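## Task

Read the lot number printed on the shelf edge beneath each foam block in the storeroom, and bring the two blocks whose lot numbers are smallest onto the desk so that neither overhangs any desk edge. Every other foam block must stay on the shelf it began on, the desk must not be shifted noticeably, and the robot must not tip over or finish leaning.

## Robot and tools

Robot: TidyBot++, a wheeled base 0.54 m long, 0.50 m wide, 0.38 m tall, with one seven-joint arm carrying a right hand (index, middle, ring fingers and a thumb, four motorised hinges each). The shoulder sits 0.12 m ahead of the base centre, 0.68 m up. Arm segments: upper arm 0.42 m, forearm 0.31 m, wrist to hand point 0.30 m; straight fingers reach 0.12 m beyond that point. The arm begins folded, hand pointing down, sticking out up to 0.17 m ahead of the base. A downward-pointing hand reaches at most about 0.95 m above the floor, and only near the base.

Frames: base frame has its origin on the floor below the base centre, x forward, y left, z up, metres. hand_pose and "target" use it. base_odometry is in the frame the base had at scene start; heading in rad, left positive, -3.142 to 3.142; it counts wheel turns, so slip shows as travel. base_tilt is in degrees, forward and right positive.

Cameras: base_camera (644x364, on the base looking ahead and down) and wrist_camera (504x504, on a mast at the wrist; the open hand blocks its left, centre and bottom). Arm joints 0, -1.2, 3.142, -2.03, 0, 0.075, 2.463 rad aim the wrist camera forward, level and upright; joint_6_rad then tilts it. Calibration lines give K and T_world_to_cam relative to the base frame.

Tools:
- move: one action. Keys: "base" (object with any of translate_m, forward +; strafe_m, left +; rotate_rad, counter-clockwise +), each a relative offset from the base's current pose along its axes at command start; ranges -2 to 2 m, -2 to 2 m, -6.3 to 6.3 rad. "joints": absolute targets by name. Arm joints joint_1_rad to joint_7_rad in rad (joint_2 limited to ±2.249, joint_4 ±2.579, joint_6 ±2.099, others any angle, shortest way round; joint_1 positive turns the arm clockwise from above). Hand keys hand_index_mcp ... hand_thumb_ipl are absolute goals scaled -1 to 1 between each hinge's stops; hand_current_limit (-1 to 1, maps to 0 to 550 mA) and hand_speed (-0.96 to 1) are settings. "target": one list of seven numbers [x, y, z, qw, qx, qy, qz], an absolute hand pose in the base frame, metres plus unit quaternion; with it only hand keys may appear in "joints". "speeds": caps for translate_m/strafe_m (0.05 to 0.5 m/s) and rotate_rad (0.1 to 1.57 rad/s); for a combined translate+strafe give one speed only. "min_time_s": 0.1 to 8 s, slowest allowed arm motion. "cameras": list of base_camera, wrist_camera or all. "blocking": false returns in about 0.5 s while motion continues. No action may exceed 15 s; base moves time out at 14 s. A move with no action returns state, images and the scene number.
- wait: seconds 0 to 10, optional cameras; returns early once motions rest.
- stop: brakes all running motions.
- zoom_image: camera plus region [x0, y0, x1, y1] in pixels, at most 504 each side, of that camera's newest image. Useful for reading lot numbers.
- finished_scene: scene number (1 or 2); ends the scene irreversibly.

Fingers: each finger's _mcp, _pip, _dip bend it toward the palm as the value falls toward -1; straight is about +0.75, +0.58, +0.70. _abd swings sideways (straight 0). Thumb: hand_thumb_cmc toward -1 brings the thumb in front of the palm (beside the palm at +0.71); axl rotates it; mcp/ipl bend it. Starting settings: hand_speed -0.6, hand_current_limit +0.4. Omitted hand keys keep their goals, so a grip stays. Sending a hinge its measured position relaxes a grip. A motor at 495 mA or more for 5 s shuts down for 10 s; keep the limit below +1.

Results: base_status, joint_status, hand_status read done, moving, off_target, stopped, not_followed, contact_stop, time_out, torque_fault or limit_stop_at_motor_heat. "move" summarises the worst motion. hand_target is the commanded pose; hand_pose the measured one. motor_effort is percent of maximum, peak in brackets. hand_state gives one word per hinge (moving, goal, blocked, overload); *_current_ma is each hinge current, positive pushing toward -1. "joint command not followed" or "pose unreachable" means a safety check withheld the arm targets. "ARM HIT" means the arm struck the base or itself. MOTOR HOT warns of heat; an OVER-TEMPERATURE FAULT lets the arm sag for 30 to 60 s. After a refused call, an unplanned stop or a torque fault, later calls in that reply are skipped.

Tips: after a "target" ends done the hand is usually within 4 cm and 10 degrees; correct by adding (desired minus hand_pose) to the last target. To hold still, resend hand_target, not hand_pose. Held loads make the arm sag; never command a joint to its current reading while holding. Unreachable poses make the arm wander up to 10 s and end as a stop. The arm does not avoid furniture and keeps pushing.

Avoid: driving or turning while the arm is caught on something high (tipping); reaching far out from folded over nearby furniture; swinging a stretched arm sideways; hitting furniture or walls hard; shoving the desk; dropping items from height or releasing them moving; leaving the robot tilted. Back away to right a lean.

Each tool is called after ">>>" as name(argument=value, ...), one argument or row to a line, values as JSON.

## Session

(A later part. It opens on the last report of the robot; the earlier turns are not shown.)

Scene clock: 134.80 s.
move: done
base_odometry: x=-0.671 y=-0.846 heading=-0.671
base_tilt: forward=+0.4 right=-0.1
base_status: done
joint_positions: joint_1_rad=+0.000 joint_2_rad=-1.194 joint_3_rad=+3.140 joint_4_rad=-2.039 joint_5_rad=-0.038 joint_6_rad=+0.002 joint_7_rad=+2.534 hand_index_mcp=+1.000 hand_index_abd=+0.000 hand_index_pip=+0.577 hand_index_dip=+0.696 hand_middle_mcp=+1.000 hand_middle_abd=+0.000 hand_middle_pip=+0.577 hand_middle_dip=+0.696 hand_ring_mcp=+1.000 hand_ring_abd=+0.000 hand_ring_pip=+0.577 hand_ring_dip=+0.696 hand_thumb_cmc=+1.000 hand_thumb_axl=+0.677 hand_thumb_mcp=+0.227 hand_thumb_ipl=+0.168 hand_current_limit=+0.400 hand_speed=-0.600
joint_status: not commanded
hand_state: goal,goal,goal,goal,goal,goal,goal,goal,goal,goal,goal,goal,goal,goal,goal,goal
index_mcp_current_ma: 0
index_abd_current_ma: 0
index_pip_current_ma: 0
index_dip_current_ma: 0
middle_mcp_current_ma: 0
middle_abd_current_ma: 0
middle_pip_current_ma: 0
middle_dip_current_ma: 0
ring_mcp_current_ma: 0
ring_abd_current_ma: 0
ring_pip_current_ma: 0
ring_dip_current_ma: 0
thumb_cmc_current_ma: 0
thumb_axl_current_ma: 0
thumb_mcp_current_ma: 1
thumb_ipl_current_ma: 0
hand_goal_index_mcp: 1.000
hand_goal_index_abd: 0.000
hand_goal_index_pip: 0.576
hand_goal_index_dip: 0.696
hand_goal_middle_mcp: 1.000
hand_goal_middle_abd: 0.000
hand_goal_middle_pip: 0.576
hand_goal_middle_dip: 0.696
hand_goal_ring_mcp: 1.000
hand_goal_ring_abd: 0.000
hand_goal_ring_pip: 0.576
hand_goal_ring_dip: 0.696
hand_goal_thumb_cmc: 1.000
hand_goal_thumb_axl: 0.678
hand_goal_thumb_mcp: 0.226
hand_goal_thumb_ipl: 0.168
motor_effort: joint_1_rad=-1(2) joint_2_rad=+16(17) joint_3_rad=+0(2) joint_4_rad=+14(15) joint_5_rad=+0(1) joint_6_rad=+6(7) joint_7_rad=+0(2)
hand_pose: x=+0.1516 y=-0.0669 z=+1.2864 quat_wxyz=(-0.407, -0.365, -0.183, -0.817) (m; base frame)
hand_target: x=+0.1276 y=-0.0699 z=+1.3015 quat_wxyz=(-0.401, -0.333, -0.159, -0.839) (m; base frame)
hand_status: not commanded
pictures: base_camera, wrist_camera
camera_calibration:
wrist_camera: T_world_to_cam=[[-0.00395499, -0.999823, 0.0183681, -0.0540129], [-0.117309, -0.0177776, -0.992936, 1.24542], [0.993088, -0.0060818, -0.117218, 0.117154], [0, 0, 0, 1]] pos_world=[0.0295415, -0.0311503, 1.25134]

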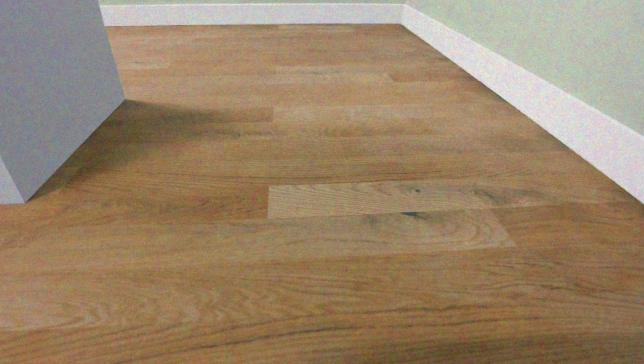

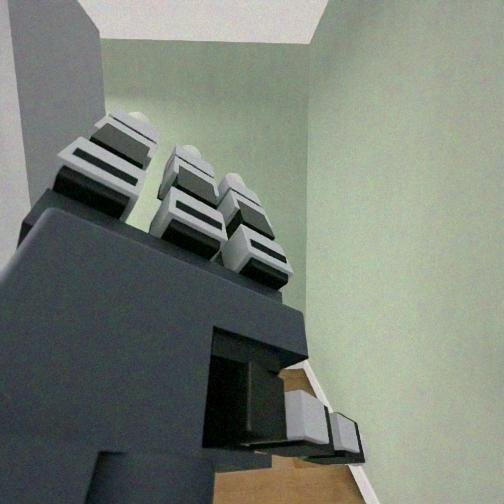

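>>> move(
  base={"translate_m":1.58},
  cameras=["all"],
)

>>> move(
  base={"rotate_rad":1.57},
  cameras=["all"],
)

>>> move(
  base={"rotate_rad":0.8},
  cameras=["all"],
)

Scene clock: 144.70 s.
move: done
base_odometry: x=+0.567 y=-1.828 heading=-0.670
base_tilt: forward=+0.4 right=-0.1
base_status: done
joint_positions: joint_1_rad=+0.000 joint_2_rad=-1.197 joint_3_rad=+3.140 joint_4_rad=-2.038 joint_5_rad=-0.038 joint_6_rad=+0.003 joint_7_rad=+2.534 hand_index_mcp=+1.000 hand_index_abd=+0.000 hand_index_pip=+0.577 hand_index_dip=+0.696 hand_middle_mcp=+1.000 hand_middle_abd=+0.000 hand_middle_pip=+0.577 hand_middle_dip=+0.696 hand_ring_mcp=+1.000 hand_ring_abd=+0.000 hand_ring_pip=+0.577 hand_ring_dip=+0.696 hand_thumb_cmc=+1.000 hand_thumb_axl=+0.677 hand_thumb_mcp=+0.227 hand_thumb_ipl=+0.168 hand_current_limit=+0.400 hand_speed=-0.600
joint_status: not commanded
hand_state: goal,goal,goal,goal,goal,goal,goal,goal,goal,goal,goal,goal,goal,goal,goal,goal
index_mcp_current_ma: 0
index_abd_current_ma: 0
index_pip_current_ma: 0
index_dip_current_ma: 0
middle_mcp_current_ma: 0
middle_abd_current_ma: 0
middle_pip_current_ma: 0
middle_dip_current_ma: 0
ring_mcp_current_ma: 0
ring_abd_current_ma: 0
ring_pip_current_ma: 0
ring_dip_current_ma: 0
thumb_cmc_current_ma: 0
thumb_axl_current_ma: 0
thumb_mcp_current_ma: 1
thumb_ipl_current_ma: 0
hand_goal_index_mcp: 1.000
hand_goal_index_abd: 0.000
hand_goal_index_pip: 0.576
hand_goal_index_dip: 0.696
hand_goal_middle_mcp: 1.000
hand_goal_middle_abd: 0.000
hand_goal_middle_pip: 0.576
hand_goal_middle_dip: 0.696
hand_goal_ring_mcp: 1.000
hand_goal_ring_abd: 0.000
hand_goal_ring_pip: 0.576
hand_goal_ring_dip: 0.696
hand_goal_thumb_cmc: 1.000
hand_goal_thumb_axl: 0.678
hand_goal_thumb_mcp: 0.226
hand_goal_thumb_ipl: 0.168
motor_effort: joint_1_rad=+1(1) joint_2_rad=+15(19) joint_3_rad=+0(1) joint_4_rad=+14(15) joint_5_rad=+0(1) joint_6_rad=+6(7) joint_7_rad=+1(2)
hand_pose: x=+0.1496 y=-0.0670 z=+1.2870 quat_wxyz=(-0.408, -0.364, -0.183, -0.817) (m; base frame)
hand_target: x=+0.1276 y=-0.0699 z=+1.3015 quat_wxyz=(-0.401, -0.333, -0.159, -0.839) (m; base frame)
hand_status: not commanded
pictures: base_camera, wrist_camera
camera_calibration:
wrist_camera: T_world_to_cam=[[-0.00404536, -0.999825, 0.0182516, -0.0538726], [-0.113109, -0.0176771, -0.993425, 1.24571], [0.993574, -0.00608317, -0.113017, 0.113781], [0, 0, 0, 1]] pos_world=[0.0276325, -0.0311506, 1.25136]

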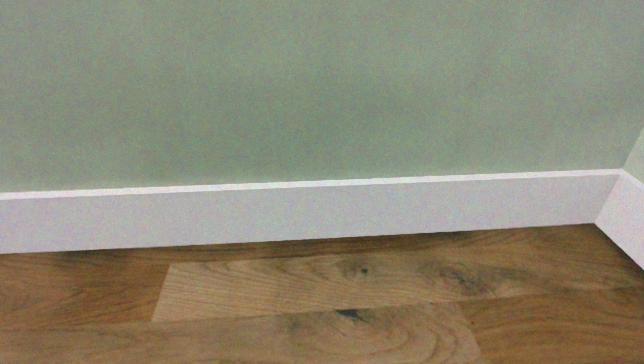

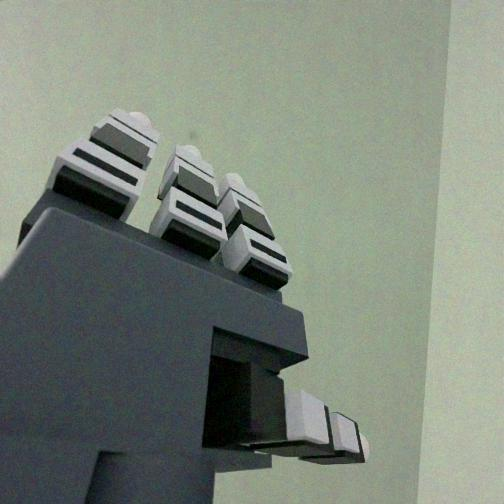

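Scene clock: 147.03 s.
move: done
base_odometry: x=+0.567 y=-1.828 heading=+0.899
base_tilt: forward=+0.4 right=-0.1
base_status: done
joint_positions: joint_1_rad=+0.000 joint_2_rad=-1.197 joint_3_rad=+3.140 joint_4_rad=-2.038 joint_5_rad=-0.038 joint_6_rad=+0.003 joint_7_rad=+2.534 hand_index_mcp=+1.000 hand_index_abd=+0.000 hand_index_pip=+0.577 hand_index_dip=+0.696 hand_middle_mcp=+1.000 hand_middle_abd=+0.000 hand_middle_pip=+0.577 hand_middle_dip=+0.696 hand_ring_mcp=+1.000 hand_ring_abd=+0.000 hand_ring_pip=+0.577 hand_ring_dip=+0.696 hand_thumb_cmc=+1.000 hand_thumb_axl=+0.677 hand_thumb_mcp=+0.227 hand_thumb_ipl=+0.168 hand_current_limit=+0.400 hand_speed=-0.600
joint_status: not commanded
hand_state: goal,goal,goal,goal,goal,goal,goal,goal,goal,goal,goal,goal,goal,goal,goal,goal
index_mcp_current_ma: 0
index_abd_current_ma: 0
index_pip_current_ma: 0
index_dip_current_ma: 0
middle_mcp_current_ma: 0
middle_abd_current_ma: 0
middle_pip_current_ma: 0
middle_dip_current_ma: 0
ring_mcp_current_ma: 0
ring_abd_current_ma: 0
ring_pip_current_ma: 0
ring_dip_current_ma: 0
thumb_cmc_current_ma: 0
thumb_axl_current_ma: 0
thumb_mcp_current_ma: 1
thumb_ipl_current_ma: 0
hand_goal_index_mcp: 1.000
hand_goal_index_abd: 0.000
hand_goal_index_pip: 0.576
hand_goal_index_dip: 0.696
hand_goal_middle_mcp: 1.000
hand_goal_middle_abd: 0.000
hand_goal_middle_pip: 0.576
hand_goal_middle_dip: 0.696
hand_goal_ring_mcp: 1.000
hand_goal_ring_abd: 0.000
hand_goal_ring_pip: 0.576
hand_goal_ring_dip: 0.696
hand_goal_thumb_cmc: 1.000
hand_goal_thumb_axl: 0.678
hand_goal_thumb_mcp: 0.226
hand_goal_thumb_ipl: 0.168
motor_effort: joint_1_rad=+0(1) joint_2_rad=+15(17) joint_3_rad=+0(1) joint_4_rad=+14(15) joint_5_rad=+0(1) joint_6_rad=+7(7) joint_7_rad=+1(2)
hand_pose: x=+0.1496 y=-0.0670 z=+1.2870 quat_wxyz=(-0.408, -0.364, -0.183, -0.817) (m; base frame)
hand_target: x=+0.1276 y=-0.0699 z=+1.3015 quat_wxyz=(-0.401, -0.333, -0.159, -0.839) (m; base frame)
hand_status: not commanded
pictures: base_camera, wrist_camera
camera_calibration:
wrist_camera: T_world_to_cam=[[-0.00404536, -0.999825, 0.0182516, -0.0538726], [-0.113109, -0.0176771, -0.993425, 1.24571], [0.993574, -0.00608317, -0.113017, 0.113781], [0, 0, 0, 1]] pos_world=[0.0276325, -0.0311506, 1.25136]

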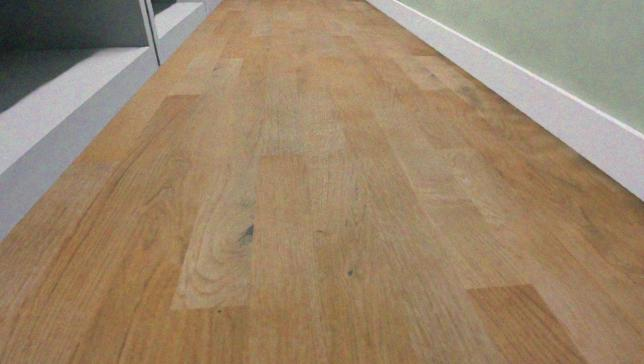

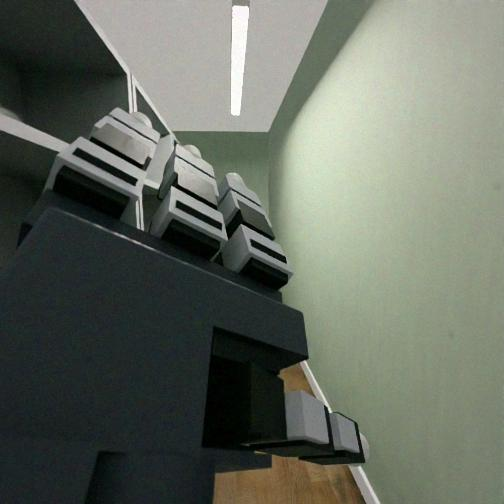

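Scene clock: 148.77 s.
move: done
base_odometry: x=+0.567 y=-1.828 heading=+1.699
base_tilt: forward=+0.4 right=-0.1
base_status: done
joint_positions: joint_1_rad=-0.001 joint_2_rad=-1.197 joint_3_rad=+3.140 joint_4_rad=-2.038 joint_5_rad=-0.038 joint_6_rad=+0.003 joint_7_rad=+2.534 hand_index_mcp=+1.000 hand_index_abd=+0.000 hand_index_pip=+0.577 hand_index_dip=+0.696 hand_middle_mcp=+1.000 hand_middle_abd=+0.000 hand_middle_pip=+0.577 hand_middle_dip=+0.696 hand_ring_mcp=+1.000 hand_ring_abd=+0.000 hand_ring_pip=+0.577 hand_ring_dip=+0.696 hand_thumb_cmc=+1.000 hand_thumb_axl=+0.677 hand_thumb_mcp=+0.227 hand_thumb_ipl=+0.168 hand_current_limit=+0.400 hand_speed=-0.600
joint_status: not commanded
hand_state: goal,goal,goal,goal,goal,goal,goal,goal,goal,goal,goal,goal,goal,goal,goal,goal
index_mcp_current_ma: 0
index_abd_current_ma: 0
index_pip_current_ma: 0
index_dip_current_ma: 0
middle_mcp_current_ma: 0
middle_abd_current_ma: 0
middle_pip_current_ma: 0
middle_dip_current_ma: 0
ring_mcp_current_ma: 0
ring_abd_current_ma: 0
ring_pip_current_ma: 0
ring_dip_current_ma: 0
thumb_cmc_current_ma: 0
thumb_axl_current_ma: 0
thumb_mcp_current_ma: 1
thumb_ipl_current_ma: 0
hand_goal_index_mcp: 1.000
hand_goal_index_abd: 0.000
hand_goal_index_pip: 0.576
hand_goal_index_dip: 0.696
hand_goal_middle_mcp: 1.000
hand_goal_middle_abd: 0.000
hand_goal_middle_pip: 0.576
hand_goal_middle_dip: 0.696
hand_goal_ring_mcp: 1.000
hand_goal_ring_abd: 0.000
hand_goal_ring_pip: 0.576
hand_goal_ring_dip: 0.696
hand_goal_thumb_cmc: 1.000
hand_goal_thumb_axl: 0.678
hand_goal_thumb_mcp: 0.226
hand_goal_thumb_ipl: 0.168
motor_effort: joint_1_rad=-1(1) joint_2_rad=+15(16) joint_3_rad=+0(1) joint_4_rad=+14(15) joint_5_rad=+0(1) joint_6_rad=+7(7) joint_7_rad=+1(1)
hand_pose: x=+0.1496 y=-0.0670 z=+1.2870 quat_wxyz=(-0.408, -0.364, -0.183, -0.817) (m; base frame)
hand_target: x=+0.1276 y=-0.0699 z=+1.3015 quat_wxyz=(-0.401, -0.333, -0.159, -0.839) (m; base frame)
hand_status: not commanded
pictures: base_camera, wrist_camera
camera_calibration:
wrist_camera: T_world_to_cam=[[-0.00393363, -0.999824, 0.0183382, -0.0539835], [-0.113107, -0.0177758, -0.993424, 1.2457], [0.993575, -0.00598195, -0.113017, 0.113784], [0, 0, 0, 1]] pos_world=[0.0276322, -0.03115, 1.25136]

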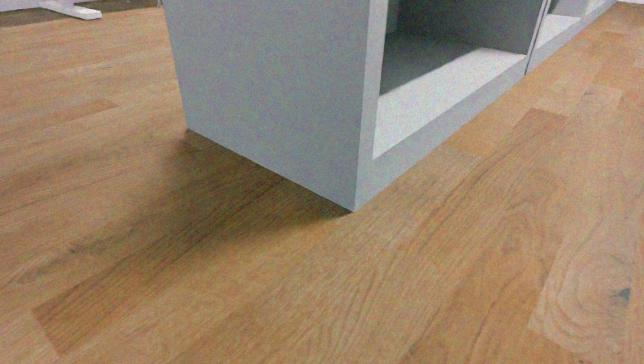

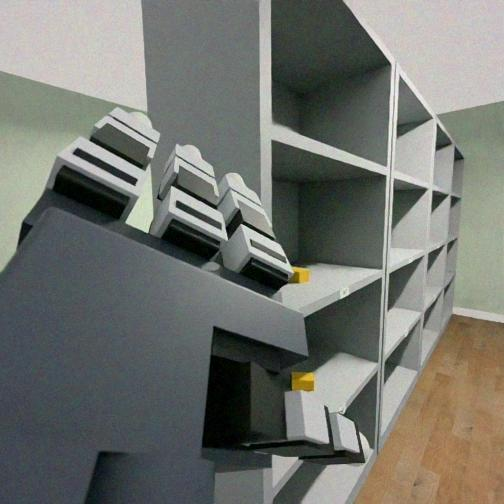

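>>> zoom_image(
  camera="wrist_camera",
  region=[280, 230, 480, 430],
)

>>> move(
  base={"rotate_rad":0.5},
)

>>> move(
  base={"translate_m":0.1475,"strafe_m":-0.53},
  cameras=["all"],
)

>>> zoom_image(
  camera="wrist_camera",
  region=[304, 230, 504, 430],
)

Scaled by 2.520 from the camera's 504x504 image, which has a finer 720x720 frame.

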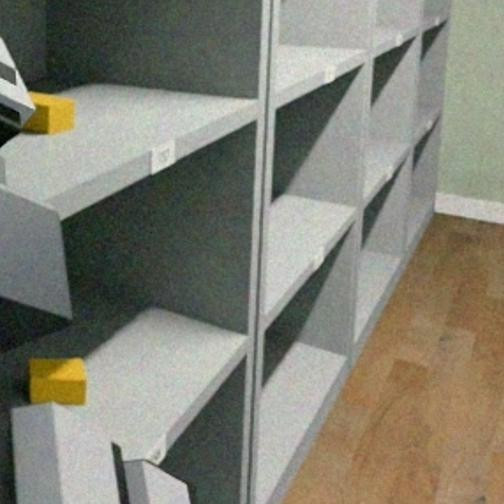

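Scene clock: 157.03 s.
move: done
base_odometry: x=+0.567 y=-1.828 heading=+2.198
base_tilt: forward=+0.4 right=-0.1
base_status: done
joint_positions: joint_1_rad=-0.001 joint_2_rad=-1.197 joint_3_rad=+3.140 joint_4_rad=-2.038 joint_5_rad=-0.038 joint_6_rad=+0.003 joint_7_rad=+2.534 hand_index_mcp=+1.000 hand_index_abd=+0.000 hand_index_pip=+0.577 hand_index_dip=+0.696 hand_middle_mcp=+1.000 hand_middle_abd=+0.000 hand_middle_pip=+0.577 hand_middle_dip=+0.696 hand_ring_mcp=+1.000 hand_ring_abd=+0.000 hand_ring_pip=+0.577 hand_ring_dip=+0.696 hand_thumb_cmc=+1.000 hand_thumb_axl=+0.677 hand_thumb_mcp=+0.227 hand_thumb_ipl=+0.168 hand_current_limit=+0.400 hand_speed=-0.600
joint_status: not commanded
hand_state: goal,goal,goal,goal,goal,goal,goal,goal,goal,goal,goal,goal,goal,goal,goal,goal
index_mcp_current_ma: 0
index_abd_current_ma: 0
index_pip_current_ma: 0
index_dip_current_ma: 0
middle_mcp_current_ma: 0
middle_abd_current_ma: 0
middle_pip_current_ma: 0
middle_dip_current_ma: 0
ring_mcp_current_ma: 0
ring_abd_current_ma: 0
ring_pip_current_ma: 0
ring_dip_current_ma: 0
thumb_cmc_current_ma: 0
thumb_axl_current_ma: 0
thumb_mcp_current_ma: 1
thumb_ipl_current_ma: 0
hand_goal_index_mcp: 1.000
hand_goal_index_abd: 0.000
hand_goal_index_pip: 0.576
hand_goal_index_dip: 0.696
hand_goal_middle_mcp: 1.000
hand_goal_middle_abd: 0.000
hand_goal_middle_pip: 0.576
hand_goal_middle_dip: 0.696
hand_goal_ring_mcp: 1.000
hand_goal_ring_abd: 0.000
hand_goal_ring_pip: 0.576
hand_goal_ring_dip: 0.696
hand_goal_thumb_cmc: 1.000
hand_goal_thumb_axl: 0.678
hand_goal_thumb_mcp: 0.226
hand_goal_thumb_ipl: 0.168
motor_effort: joint_1_rad=-1(1) joint_2_rad=+16(16) joint_3_rad=+0(1) joint_4_rad=+15(15) joint_5_rad=+0(1) joint_6_rad=+6(7) joint_7_rad=+1(2)
hand_pose: x=+0.1496 y=-0.0670 z=+1.2870 quat_wxyz=(-0.408, -0.364, -0.183, -0.817) (m; base frame)
hand_target: x=+0.1276 y=-0.0699 z=+1.3015 quat_wxyz=(-0.401, -0.333, -0.159, -0.839) (m; base frame)
hand_status: not commanded
pictures: none

Scene clock: 159.33 s.
move: done
base_odometry: x=+0.909 y=-1.398 heading=+2.199
base_tilt: forward=+0.4 right=-0.1
base_status: done
joint_positions: joint_1_rad=-0.004 joint_2_rad=-1.197 joint_3_rad=+3.144 joint_4_rad=-2.038 joint_5_rad=-0.038 joint_6_rad=+0.003 joint_7_rad=+2.534 hand_index_mcp=+1.000 hand_index_abd=+0.000 hand_index_pip=+0.577 hand_index_dip=+0.696 hand_middle_mcp=+1.000 hand_middle_abd=+0.000 hand_middle_pip=+0.577 hand_middle_dip=+0.696 hand_ring_mcp=+1.000 hand_ring_abd=+0.000 hand_ring_pip=+0.577 hand_ring_dip=+0.696 hand_thumb_cmc=+1.000 hand_thumb_axl=+0.677 hand_thumb_mcp=+0.227 hand_thumb_ipl=+0.168 hand_current_limit=+0.400 hand_speed=-0.600
joint_status: not commanded
hand_state: goal,goal,goal,goal,goal,goal,goal,goal,goal,goal,goal,goal,goal,goal,goal,goal
index_mcp_current_ma: 0
index_abd_current_ma: 0
index_pip_current_ma: 0
index_dip_current_ma: 0
middle_mcp_current_ma: 0
middle_abd_current_ma: 0
middle_pip_current_ma: 0
middle_dip_current_ma: 0
ring_mcp_current_ma: 0
ring_abd_current_ma: 0
ring_pip_current_ma: 0
ring_dip_current_ma: 0
thumb_cmc_current_ma: 0
thumb_axl_current_ma: 0
thumb_mcp_current_ma: 1
thumb_ipl_current_ma: 0
hand_goal_index_mcp: 1.000
hand_goal_index_abd: 0.000
hand_goal_index_pip: 0.576
hand_goal_index_dip: 0.696
hand_goal_middle_mcp: 1.000
hand_goal_middle_abd: 0.000
hand_goal_middle_pip: 0.576
hand_goal_middle_dip: 0.696
hand_goal_ring_mcp: 1.000
hand_goal_ring_abd: 0.000
hand_goal_ring_pip: 0.576
hand_goal_ring_dip: 0.696
hand_goal_thumb_cmc: 1.000
hand_goal_thumb_axl: 0.678
hand_goal_thumb_mcp: 0.226
hand_goal_thumb_ipl: 0.168
motor_effort: joint_1_rad=-1(2) joint_2_rad=+16(17) joint_3_rad=+0(3) joint_4_rad=+14(15) joint_5_rad=+0(1) joint_6_rad=+7(7) joint_7_rad=+0(2)
hand_pose: x=+0.1498 y=-0.0691 z=+1.2868 quat_wxyz=(-0.406, -0.364, -0.181, -0.818) (m; base frame)
hand_target: x=+0.1276 y=-0.0699 z=+1.3015 quat_wxyz=(-0.401, -0.333, -0.159, -0.839) (m; base frame)
hand_status: not commanded
pictures: base_camera, wrist_camera
camera_calibration:
wrist_camera: T_world_to_cam=[[-0.00196638, -0.999889, 0.0147641, -0.0517662], [-0.113069, -0.0144471, -0.993482, 1.24577], [0.993585, -0.00362293, -0.113028, 0.113758], [0, 0, 0, 1]] pos_world=[0.0277278, -0.0333506, 1.25127]

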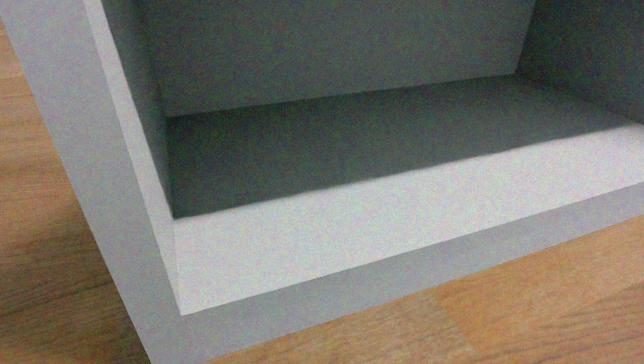

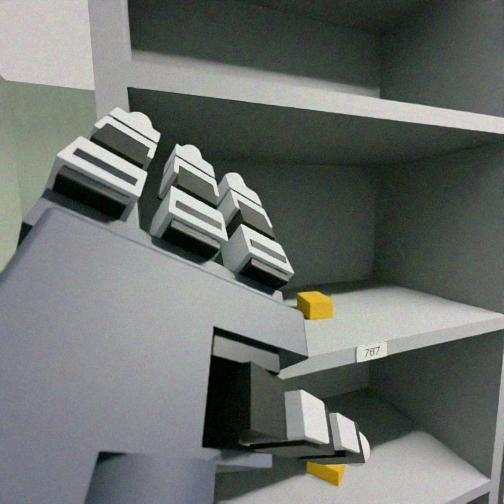

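Scaled by 2.520 from the camera's 504x504 image, which has a finer 720x720 frame.

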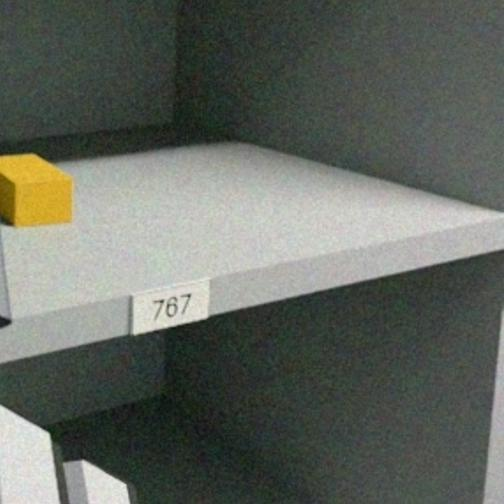

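>>> move(
  joints={"joint_6_rad":-0.3},
  cameras=["wrist_camera"],
)

>>> zoom_image(
  camera="wrist_camera",
  region=[304, 230, 504, 430],
)

>>> move(
  base={"translate_m":0.174,"strafe_m":-0.63},
  cameras=["wrist_camera"],
)

>>> zoom_image(
  camera="wrist_camera",
  region=[304, 130, 504, 330],
)

Scene clock: 163.53 s.
move: done
base_odometry: x=+0.909 y=-1.398 heading=+2.199
base_tilt: forward=+0.4 right=-0.1
base_status: not commanded
joint_positions: joint_1_rad=-0.004 joint_2_rad=-1.197 joint_3_rad=+3.144 joint_4_rad=-2.034 joint_5_rad=-0.038 joint_6_rad=-0.270 joint_7_rad=+2.534 hand_index_mcp=+1.000 hand_index_abd=+0.000 hand_index_pip=+0.577 hand_index_dip=+0.696 hand_middle_mcp=+1.000 hand_middle_abd=+0.000 hand_middle_pip=+0.577 hand_middle_dip=+0.696 hand_ring_mcp=+1.000 hand_ring_abd=+0.000 hand_ring_pip=+0.577 hand_ring_dip=+0.696 hand_thumb_cmc=+1.000 hand_thumb_axl=+0.677 hand_thumb_mcp=+0.227 hand_thumb_ipl=+0.168 hand_current_limit=+0.400 hand_speed=-0.600
joint_status: all done
hand_state: goal,goal,goal,goal,goal,goal,goal,goal,goal,goal,goal,goal,goal,goal,goal,goal
index_mcp_current_ma: 0
index_abd_current_ma: 0
index_pip_current_ma: 0
index_dip_current_ma: 0
middle_mcp_current_ma: 0
middle_abd_current_ma: 0
middle_pip_current_ma: 0
middle_dip_current_ma: 0
ring_mcp_current_ma: 0
ring_abd_current_ma: 0
ring_pip_current_ma: 0
ring_dip_current_ma: 0
thumb_cmc_current_ma: 0
thumb_axl_current_ma: 0
thumb_mcp_current_ma: 1
thumb_ipl_current_ma: 0
hand_goal_index_mcp: 1.000
hand_goal_index_abd: 0.000
hand_goal_index_pip: 0.576
hand_goal_index_dip: 0.696
hand_goal_middle_mcp: 1.000
hand_goal_middle_abd: 0.000
hand_goal_middle_pip: 0.576
hand_goal_middle_dip: 0.696
hand_goal_ring_mcp: 1.000
hand_goal_ring_abd: 0.000
hand_goal_ring_pip: 0.576
hand_goal_ring_dip: 0.696
hand_goal_thumb_cmc: 1.000
hand_goal_thumb_axl: 0.678
hand_goal_thumb_mcp: 0.226
hand_goal_thumb_ipl: 0.168
motor_effort: joint_1_rad=+1(1) joint_2_rad=+15(17) joint_3_rad=+0(1) joint_4_rad=+15(18) joint_5_rad=+0(1) joint_6_rad=+8(10) joint_7_rad=+1(2)
hand_pose: x=+0.2067 y=-0.0656 z=+1.2298 quat_wxyz=(-0.376, -0.468, -0.239, -0.763) (m; base frame)
hand_target: x=+0.2093 y=-0.0699 z=+1.2220 quat_wxyz=(-0.364, -0.483, -0.231, -0.762) (m; base frame)
hand_status: not commanded
pictures: wrist_camera
camera_calibration:
wrist_camera: T_world_to_cam=[[0.0111147, -0.999712, 0.0212618, -0.0580849], [-0.372384, -0.0238719, -0.927772, 1.16794], [0.928012, 0.0023943, -0.372542, 0.383847], [0, 0, 0, 1]] pos_world=[0.0793522, -0.0311063, 1.22781]

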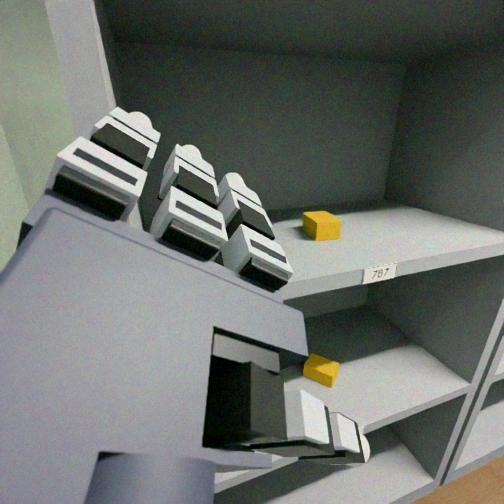

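Scaled by 2.520 from the camera's 504x504 image, which has a finer 720x720 frame.

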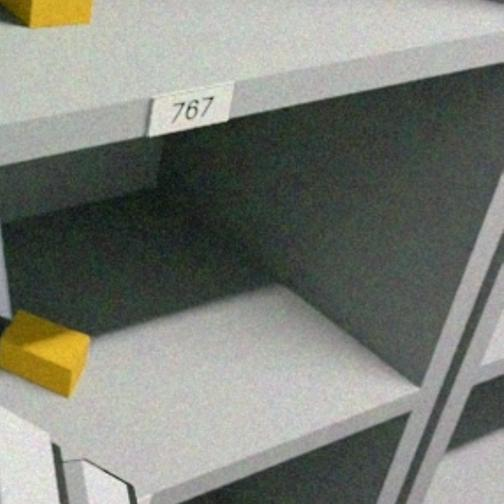

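Scene clock: 165.93 s.
move: done
base_odometry: x=+1.317 y=-0.887 heading=+2.199
base_tilt: forward=+0.4 right=-0.1
base_status: done
joint_positions: joint_1_rad=-0.005 joint_2_rad=-1.197 joint_3_rad=+3.145 joint_4_rad=-2.034 joint_5_rad=-0.035 joint_6_rad=-0.270 joint_7_rad=+2.534 hand_index_mcp=+1.000 hand_index_abd=+0.000 hand_index_pip=+0.577 hand_index_dip=+0.696 hand_middle_mcp=+1.000 hand_middle_abd=+0.000 hand_middle_pip=+0.577 hand_middle_dip=+0.696 hand_ring_mcp=+1.000 hand_ring_abd=+0.000 hand_ring_pip=+0.577 hand_ring_dip=+0.696 hand_thumb_cmc=+1.000 hand_thumb_axl=+0.677 hand_thumb_mcp=+0.227 hand_thumb_ipl=+0.168 hand_current_limit=+0.400 hand_speed=-0.600
joint_status: not commanded
hand_state: goal,goal,goal,goal,goal,goal,goal,goal,goal,goal,goal,goal,goal,goal,goal,goal
index_mcp_current_ma: 0
index_abd_current_ma: 0
index_pip_current_ma: 0
index_dip_current_ma: 0
middle_mcp_current_ma: 0
middle_abd_current_ma: 0
middle_pip_current_ma: 0
middle_dip_current_ma: 0
ring_mcp_current_ma: 0
ring_abd_current_ma: 0
ring_pip_current_ma: 0
ring_dip_current_ma: 0
thumb_cmc_current_ma: 0
thumb_axl_current_ma: 0
thumb_mcp_current_ma: 1
thumb_ipl_current_ma: 0
hand_goal_index_mcp: 1.000
hand_goal_index_abd: 0.000
hand_goal_index_pip: 0.576
hand_goal_index_dip: 0.696
hand_goal_middle_mcp: 1.000
hand_goal_middle_abd: 0.000
hand_goal_middle_pip: 0.576
hand_goal_middle_dip: 0.696
hand_goal_ring_mcp: 1.000
hand_goal_ring_abd: 0.000
hand_goal_ring_pip: 0.576
hand_goal_ring_dip: 0.696
hand_goal_thumb_cmc: 1.000
hand_goal_thumb_axl: 0.678
hand_goal_thumb_mcp: 0.226
hand_goal_thumb_ipl: 0.168
motor_effort: joint_1_rad=+0(2) joint_2_rad=+15(16) joint_3_rad=+0(2) joint_4_rad=+15(16) joint_5_rad=+1(1) joint_6_rad=+8(8) joint_7_rad=+2(2)
hand_pose: x=+0.2066 y=-0.0665 z=+1.2298 quat_wxyz=(-0.377, -0.468, -0.239, -0.763) (m; base frame)
hand_target: x=+0.2093 y=-0.0699 z=+1.2220 quat_wxyz=(-0.364, -0.483, -0.231, -0.762) (m; base frame)
hand_status: not commanded
pictures: wrist_camera
camera_calibration:
wrist_camera: T_world_to_cam=[[0.00952259, -0.999721, 0.0215991, -0.059078], [-0.372423, -0.0235919, -0.927763, 1.16789], [0.928014, 0.000790692, -0.372544, 0.383889], [0, 0, 0, 1]] pos_world=[0.0792559, -0.0318124, 1.22781]

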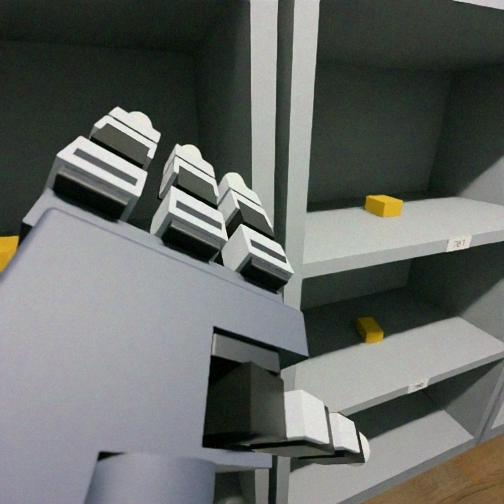

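Scaled by 2.520 from the camera's 504x504 image, which has a finer 720x720 frame.

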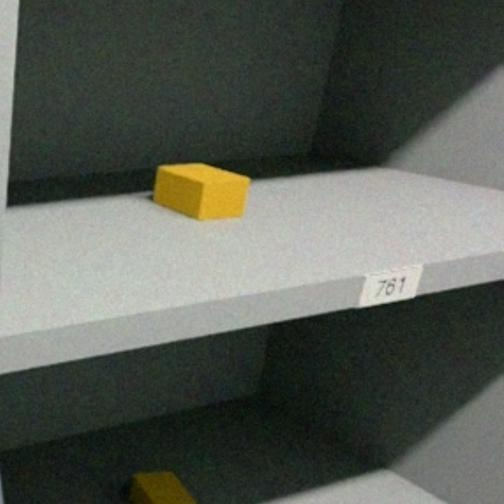

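>>> zoom_image(
  camera="wrist_camera",
  region=[384, 350, 454, 420],
)

>>> zoom_image(
  camera="wrist_camera",
  region=[434, 220, 484, 270],
)

>>> move(
  base={"translate_m":0.24,"strafe_m":-0.87},
  cameras=["wrist_camera"],
)

>>> zoom_image(
  camera="wrist_camera",
  region=[304, 130, 504, 330],
)

>>> zoom_image(
  camera="wrist_camera",
  region=[354, 330, 454, 430],
)

Scaled by 7.200 from the camera's 504x504 image, which has a finer 720x720 frame.

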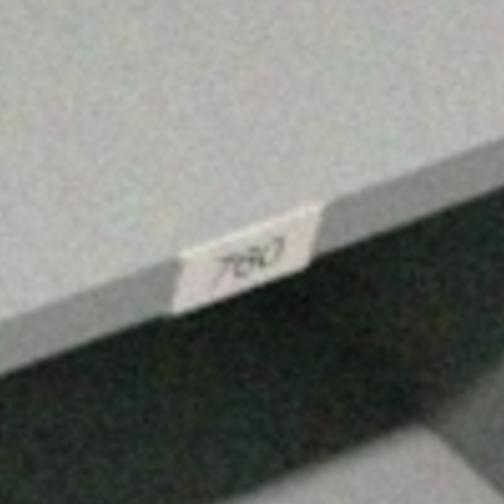

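Scaled by 10.080 from the camera's 504x504 image, which has a finer 720x720 frame.

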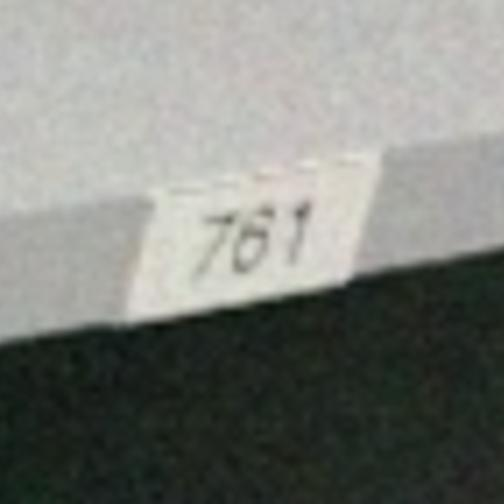

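Scene clock: 173.87 s.
move: done
base_odometry: x=+1.880 y=-0.181 heading=+2.200
base_tilt: forward=+0.4 right=-0.1
base_status: done
joint_positions: joint_1_rad=-0.002 joint_2_rad=-1.197 joint_3_rad=+3.145 joint_4_rad=-2.034 joint_5_rad=-0.035 joint_6_rad=-0.270 joint_7_rad=+2.534 hand_index_mcp=+1.000 hand_index_abd=+0.000 hand_index_pip=+0.577 hand_index_dip=+0.696 hand_middle_mcp=+1.000 hand_middle_abd=+0.000 hand_middle_pip=+0.577 hand_middle_dip=+0.696 hand_ring_mcp=+1.000 hand_ring_abd=+0.000 hand_ring_pip=+0.577 hand_ring_dip=+0.696 hand_thumb_cmc=+1.000 hand_thumb_axl=+0.677 hand_thumb_mcp=+0.227 hand_thumb_ipl=+0.168 hand_current_limit=+0.400 hand_speed=-0.600
joint_status: not commanded
hand_state: goal,goal,goal,goal,goal,goal,goal,goal,goal,goal,goal,goal,goal,goal,goal,goal
index_mcp_current_ma: 0
index_abd_current_ma: 0
index_pip_current_ma: 0
index_dip_current_ma: 0
middle_mcp_current_ma: 0
middle_abd_current_ma: 0
middle_pip_current_ma: 0
middle_dip_current_ma: 0
ring_mcp_current_ma: 0
ring_abd_current_ma: 0
ring_pip_current_ma: 0
ring_dip_current_ma: 0
thumb_cmc_current_ma: 0
thumb_axl_current_ma: 0
thumb_mcp_current_ma: 1
thumb_ipl_current_ma: 0
hand_goal_index_mcp: 1.000
hand_goal_index_abd: 0.000
hand_goal_index_pip: 0.576
hand_goal_index_dip: 0.696
hand_goal_middle_mcp: 1.000
hand_goal_middle_abd: 0.000
hand_goal_middle_pip: 0.576
hand_goal_middle_dip: 0.696
hand_goal_ring_mcp: 1.000
hand_goal_ring_abd: 0.000
hand_goal_ring_pip: 0.576
hand_goal_ring_dip: 0.696
hand_goal_thumb_cmc: 1.000
hand_goal_thumb_axl: 0.678
hand_goal_thumb_mcp: 0.226
hand_goal_thumb_ipl: 0.168
motor_effort: joint_1_rad=+0(2) joint_2_rad=+15(16) joint_3_rad=+0(2) joint_4_rad=+15(16) joint_5_rad=+0(1) joint_6_rad=+8(8) joint_7_rad=+1(1)
hand_pose: x=+0.2065 y=-0.0663 z=+1.2299 quat_wxyz=(-0.378, -0.468, -0.238, -0.762) (m; base frame)
hand_target: x=+0.2093 y=-0.0699 z=+1.2220 quat_wxyz=(-0.364, -0.483, -0.231, -0.762) (m; base frame)
hand_status: not commanded
pictures: wrist_camera
camera_calibration:
wrist_camera: T_world_to_cam=[[0.00734573, -0.999717, 0.0226132, -0.0596575], [-0.372475, -0.023722, -0.927739, 1.16783], [0.928013, -0.00160794, -0.372544, 0.3839], [0, 0, 0, 1]] pos_world=[0.0791608, -0.0313201, 1.22781]

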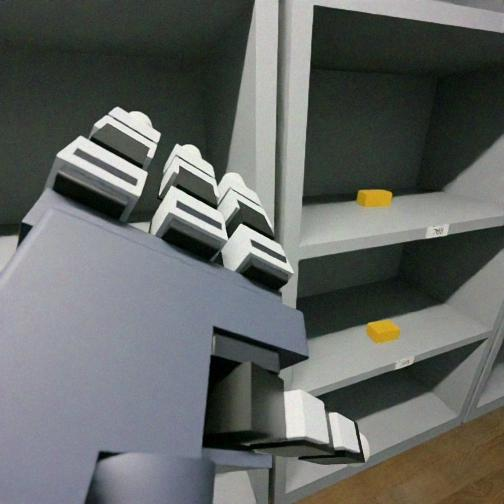

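Scaled by 2.520 from the camera's 504x504 image, which has a finer 720x720 frame.

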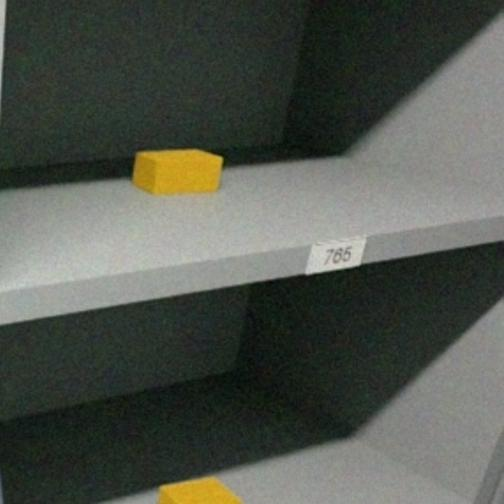

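Scaled by 5.040 from the camera's 504x504 image, which has a finer 720x720 frame.

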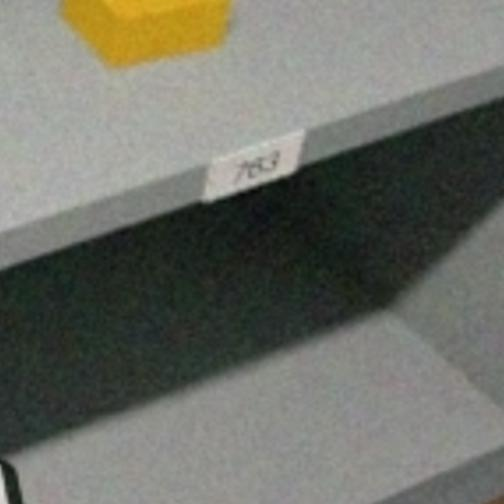

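>>> zoom_image(
  camera="wrist_camera",
  region=[389, 347, 419, 377],
)

>>> move(
  base={"translate_m":0.234,"strafe_m":-0.85},
  cameras=["all"],
)

>>> zoom_image(
  camera="wrist_camera",
  region=[304, 130, 504, 330],
)

>>> zoom_image(
  camera="wrist_camera",
  region=[354, 330, 454, 430],
)

Scaled by 16.800 from the camera's 504x504 image, which has a finer 720x720 frame.

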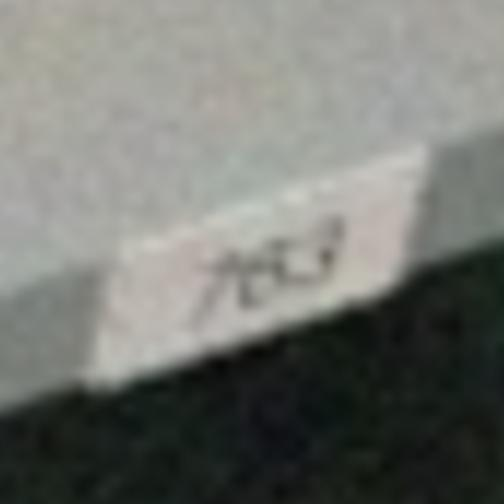

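Scene clock: 180.73 s.
move: done
base_odometry: x=+2.429 y=+0.508 heading=+2.200
base_tilt: forward=+0.4 right=-0.1
base_status: done
joint_positions: joint_1_rad=-0.002 joint_2_rad=-1.197 joint_3_rad=+3.144 joint_4_rad=-2.034 joint_5_rad=-0.035 joint_6_rad=-0.270 joint_7_rad=+2.534 hand_index_mcp=+1.000 hand_index_abd=+0.000 hand_index_pip=+0.577 hand_index_dip=+0.696 hand_middle_mcp=+1.000 hand_middle_abd=+0.000 hand_middle_pip=+0.577 hand_middle_dip=+0.696 hand_ring_mcp=+1.000 hand_ring_abd=+0.000 hand_ring_pip=+0.577 hand_ring_dip=+0.696 hand_thumb_cmc=+1.000 hand_thumb_axl=+0.677 hand_thumb_mcp=+0.227 hand_thumb_ipl=+0.168 hand_current_limit=+0.400 hand_speed=-0.600
joint_status: not commanded
hand_state: goal,goal,goal,goal,goal,goal,goal,goal,goal,goal,goal,goal,goal,goal,goal,goal
index_mcp_current_ma: 0
index_abd_current_ma: 0
index_pip_current_ma: 0
index_dip_current_ma: 0
middle_mcp_current_ma: 0
middle_abd_current_ma: 0
middle_pip_current_ma: 0
middle_dip_current_ma: 0
ring_mcp_current_ma: 0
ring_abd_current_ma: 0
ring_pip_current_ma: 0
ring_dip_current_ma: 0
thumb_cmc_current_ma: 0
thumb_axl_current_ma: 0
thumb_mcp_current_ma: 1
thumb_ipl_current_ma: 0
hand_goal_index_mcp: 1.000
hand_goal_index_abd: 0.000
hand_goal_index_pip: 0.576
hand_goal_index_dip: 0.696
hand_goal_middle_mcp: 1.000
hand_goal_middle_abd: 0.000
hand_goal_middle_pip: 0.576
hand_goal_middle_dip: 0.696
hand_goal_ring_mcp: 1.000
hand_goal_ring_abd: 0.000
hand_goal_ring_pip: 0.576
hand_goal_ring_dip: 0.696
hand_goal_thumb_cmc: 1.000
hand_goal_thumb_axl: 0.678
hand_goal_thumb_mcp: 0.226
hand_goal_thumb_ipl: 0.168
motor_effort: joint_1_rad=+0(2) joint_2_rad=+15(16) joint_3_rad=+0(2) joint_4_rad=+14(16) joint_5_rad=+0(1) joint_6_rad=+8(8) joint_7_rad=+1(2)
hand_pose: x=+0.2065 y=-0.0661 z=+1.2299 quat_wxyz=(-0.379, -0.468, -0.239, -0.762) (m; base frame)
hand_target: x=+0.2093 y=-0.0699 z=+1.2220 quat_wxyz=(-0.364, -0.483, -0.231, -0.762) (m; base frame)
hand_status: not commanded
pictures: base_camera, wrist_camera
camera_calibration:
wrist_camera: T_world_to_cam=[[0.00672243, -0.999708, 0.0231973, -0.060027], [-0.372489, -0.0240318, -0.927725, 1.16781], [0.928012, -0.00240418, -0.372542, 0.383872], [0, 0, 0, 1]] pos_world=[0.0791622, -0.031022, 1.22781]

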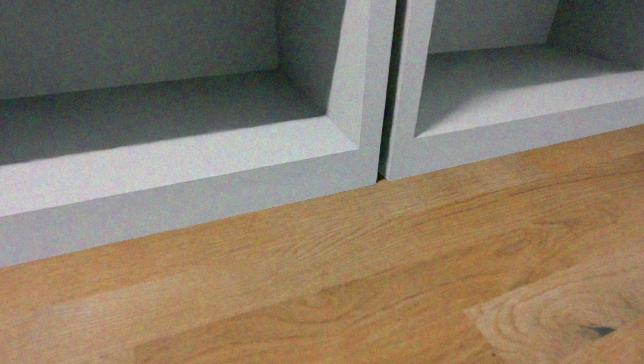

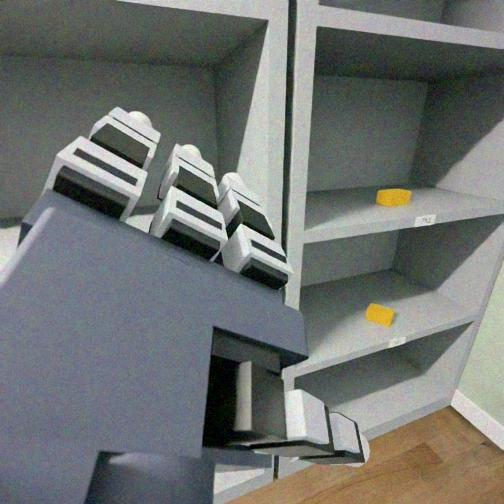

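Scaled by 2.520 from the camera's 504x504 image, which has a finer 720x720 frame.

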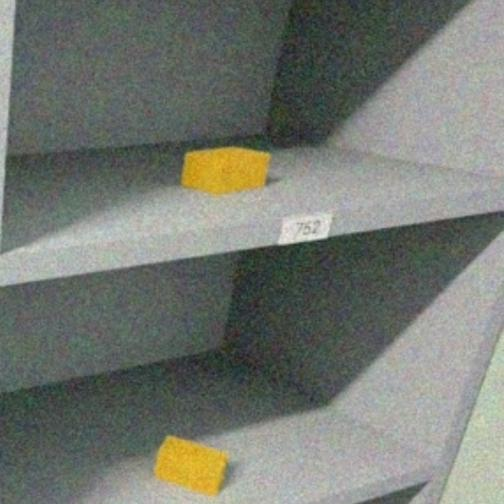

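Scaled by 5.040 from the camera's 504x504 image, which has a finer 720x720 frame.

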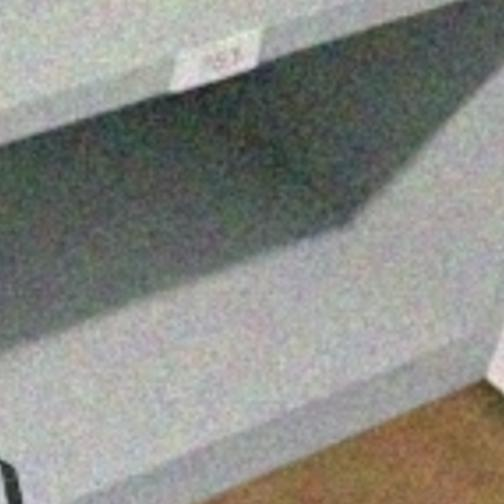

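>>> zoom_image(
  camera="wrist_camera",
  region=[405, 200, 445, 240],
)

>>> move(
  base={"translate_m":0.08,"strafe_m":-0.29,"rotate_rad":0.2},
  cameras=["wrist_camera"],
)

>>> zoom_image(
  camera="wrist_camera",
  region=[304, 230, 504, 430],
)

Scaled by 12.600 from the camera's 504x504 image, which has a finer 720x720 frame.

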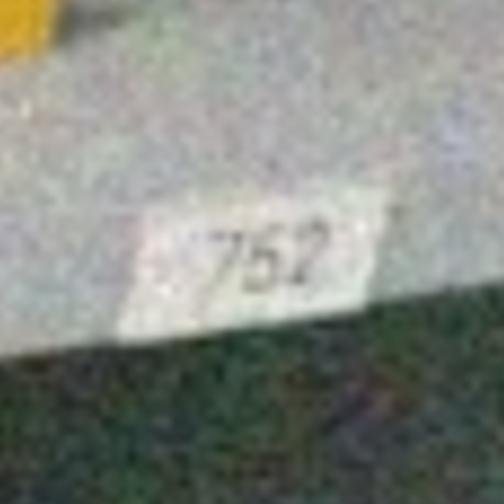

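Scene clock: 186.07 s.
move: done
base_odometry: x=+2.617 y=+0.744 heading=+2.401
base_tilt: forward=+0.4 right=-0.1
base_status: done
joint_positions: joint_1_rad=+0.000 joint_2_rad=-1.197 joint_3_rad=+3.144 joint_4_rad=-2.034 joint_5_rad=-0.034 joint_6_rad=-0.270 joint_7_rad=+2.534 hand_index_mcp=+1.000 hand_index_abd=+0.000 hand_index_pip=+0.577 hand_index_dip=+0.696 hand_middle_mcp=+1.000 hand_middle_abd=+0.000 hand_middle_pip=+0.577 hand_middle_dip=+0.696 hand_ring_mcp=+1.000 hand_ring_abd=+0.000 hand_ring_pip=+0.577 hand_ring_dip=+0.696 hand_thumb_cmc=+1.000 hand_thumb_axl=+0.677 hand_thumb_mcp=+0.227 hand_thumb_ipl=+0.168 hand_current_limit=+0.400 hand_speed=-0.600
joint_status: not commanded
hand_state: goal,goal,goal,goal,goal,goal,goal,goal,goal,goal,goal,goal,goal,goal,goal,goal
index_mcp_current_ma: 0
index_abd_current_ma: 0
index_pip_current_ma: 0
index_dip_current_ma: 0
middle_mcp_current_ma: 0
middle_abd_current_ma: 0
middle_pip_current_ma: 0
middle_dip_current_ma: 0
ring_mcp_current_ma: 0
ring_abd_current_ma: 0
ring_pip_current_ma: 0
ring_dip_current_ma: 0
thumb_cmc_current_ma: 0
thumb_axl_current_ma: 0
thumb_mcp_current_ma: 1
thumb_ipl_current_ma: 0
hand_goal_index_mcp: 1.000
hand_goal_index_abd: 0.000
hand_goal_index_pip: 0.576
hand_goal_index_dip: 0.696
hand_goal_middle_mcp: 1.000
hand_goal_middle_abd: 0.000
hand_goal_middle_pip: 0.576
hand_goal_middle_dip: 0.696
hand_goal_ring_mcp: 1.000
hand_goal_ring_abd: 0.000
hand_goal_ring_pip: 0.576
hand_goal_ring_dip: 0.696
hand_goal_thumb_cmc: 1.000
hand_goal_thumb_axl: 0.678
hand_goal_thumb_mcp: 0.226
hand_goal_thumb_ipl: 0.168
motor_effort: joint_1_rad=+0(2) joint_2_rad=+15(16) joint_3_rad=+0(2) joint_4_rad=+15(16) joint_5_rad=+0(1) joint_6_rad=+8(8) joint_7_rad=+1(2)
hand_pose: x=+0.2063 y=-0.0665 z=+1.2299 quat_wxyz=(-0.379, -0.469, -0.238, -0.761) (m; base frame)
hand_target: x=+0.2093 y=-0.0699 z=+1.2220 quat_wxyz=(-0.364, -0.483, -0.231, -0.762) (m; base frame)
hand_status: not commanded
pictures: wrist_camera
camera_calibration:
wrist_camera: T_world_to_cam=[[0.00430775, -0.999723, 0.023119, -0.0598496], [-0.372545, -0.0230593, -0.927727, 1.16781], [0.928004, -0.00461645, -0.372542, 0.383891], [0, 0, 0, 1]] pos_world=[0.0790677, -0.0311319, 1.22781]

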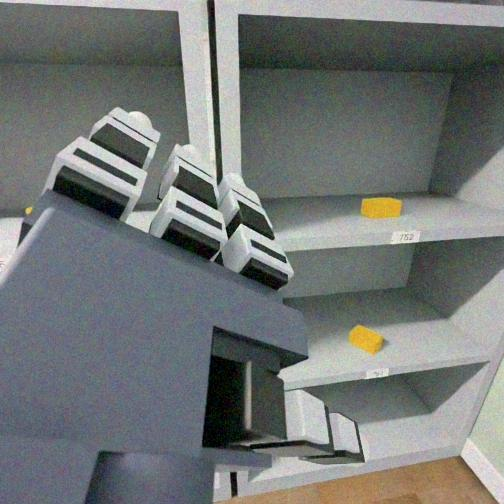

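Scaled by 2.520 from the camera's 504x504 image, which has a finer 720x720 frame.

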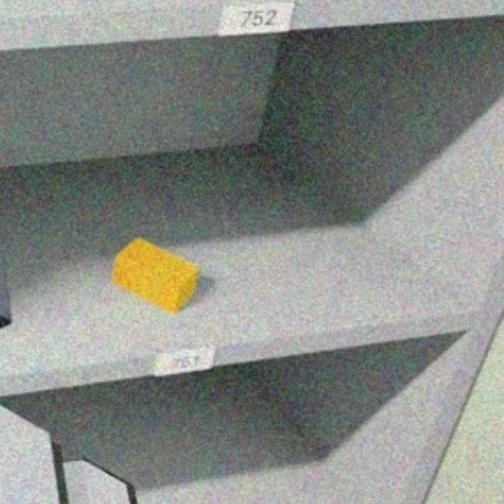

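>>> zoom_image(
  camera="wrist_camera",
  region=[362, 363, 392, 388],
)

>>> move(
  joints={"joint_2_rad":-0.9,"joint_4_rad":-2.3,"joint_6_rad":-0.1},
  cameras=["wrist_camera"],
)

Scaled by 16.800 from the camera's 504x504 image, which has a finer 720x720 frame.

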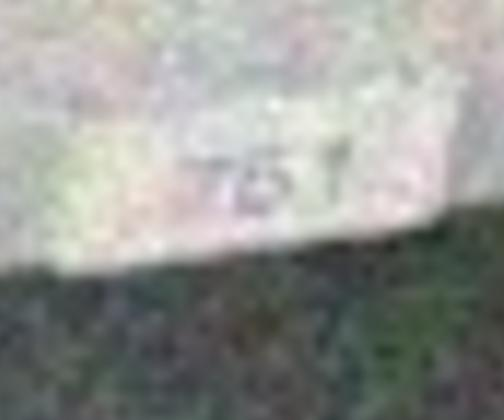

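Scene clock: 190.47 s.
move: done
base_odometry: x=+2.617 y=+0.744 heading=+2.401
base_tilt: forward=+0.4 right=-0.1
base_status: not commanded
joint_positions: joint_1_rad=+0.000 joint_2_rad=-0.905 joint_3_rad=+3.144 joint_4_rad=-2.273 joint_5_rad=-0.034 joint_6_rad=-0.188 joint_7_rad=+2.534 hand_index_mcp=+1.000 hand_index_abd=+0.000 hand_index_pip=+0.577 hand_index_dip=+0.696 hand_middle_mcp=+1.000 hand_middle_abd=+0.000 hand_middle_pip=+0.577 hand_middle_dip=+0.696 hand_ring_mcp=+1.000 hand_ring_abd=+0.000 hand_ring_pip=+0.577 hand_ring_dip=+0.696 hand_thumb_cmc=+1.000 hand_thumb_axl=+0.677 hand_thumb_mcp=+0.227 hand_thumb_ipl=+0.168 hand_current_limit=+0.400 hand_speed=-0.600
joint_status: all done
hand_state: goal,goal,goal,goal,goal,goal,goal,goal,goal,goal,goal,goal,goal,goal,goal,goal
index_mcp_current_ma: 0
index_abd_current_ma: 0
index_pip_current_ma: 0
index_dip_current_ma: 0
middle_mcp_current_ma: 0
middle_abd_current_ma: 0
middle_pip_current_ma: 0
middle_dip_current_ma: 0
ring_mcp_current_ma: 0
ring_abd_current_ma: 0
ring_pip_current_ma: 0
ring_dip_current_ma: 0
thumb_cmc_current_ma: 0
thumb_axl_current_ma: 0
thumb_mcp_current_ma: 1
thumb_ipl_current_ma: 0
hand_goal_index_mcp: 1.000
hand_goal_index_abd: 0.000
hand_goal_index_pip: 0.576
hand_goal_index_dip: 0.696
hand_goal_middle_mcp: 1.000
hand_goal_middle_abd: 0.000
hand_goal_middle_pip: 0.576
hand_goal_middle_dip: 0.696
hand_goal_ring_mcp: 1.000
hand_goal_ring_abd: 0.000
hand_goal_ring_pip: 0.576
hand_goal_ring_dip: 0.696
hand_goal_thumb_cmc: 1.000
hand_goal_thumb_axl: 0.678
hand_goal_thumb_mcp: 0.226
hand_goal_thumb_ipl: 0.168
motor_effort: joint_1_rad=+0(1) joint_2_rad=+7(17) joint_3_rad=+0(1) joint_4_rad=+19(21) joint_5_rad=+0(1) joint_6_rad=+9(10) joint_7_rad=+1(1)
hand_pose: x=+0.3968 y=-0.0672 z=+1.0643 quat_wxyz=(-0.318, -0.627, -0.315, -0.638) (m; base frame)
hand_target: x=+0.3962 y=-0.0699 z=+1.0699 quat_wxyz=(-0.316, -0.615, -0.294, -0.660) (m; base frame)
hand_status: not commanded
pictures: wrist_camera
camera_calibration:
wrist_camera: T_world_to_cam=[[0.0114279, -0.999776, 0.0178342, -0.0547799], [-0.737834, -0.0204688, -0.674672, 0.960916], [0.674886, -0.00544857, -0.737902, 0.634581], [0, 0, 0, 1]] pos_world=[0.281352, -0.0316413, 1.11754]

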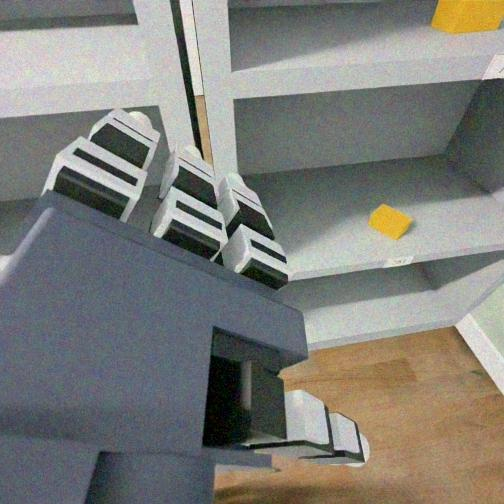

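>>> zoom_image(
  camera="wrist_camera",
  region=[378, 246, 418, 276],
)

Scaled by 12.600 from the camera's 504x504 image, which has a finer 720x720 frame.

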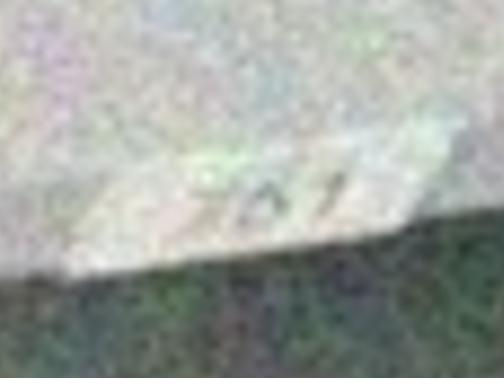

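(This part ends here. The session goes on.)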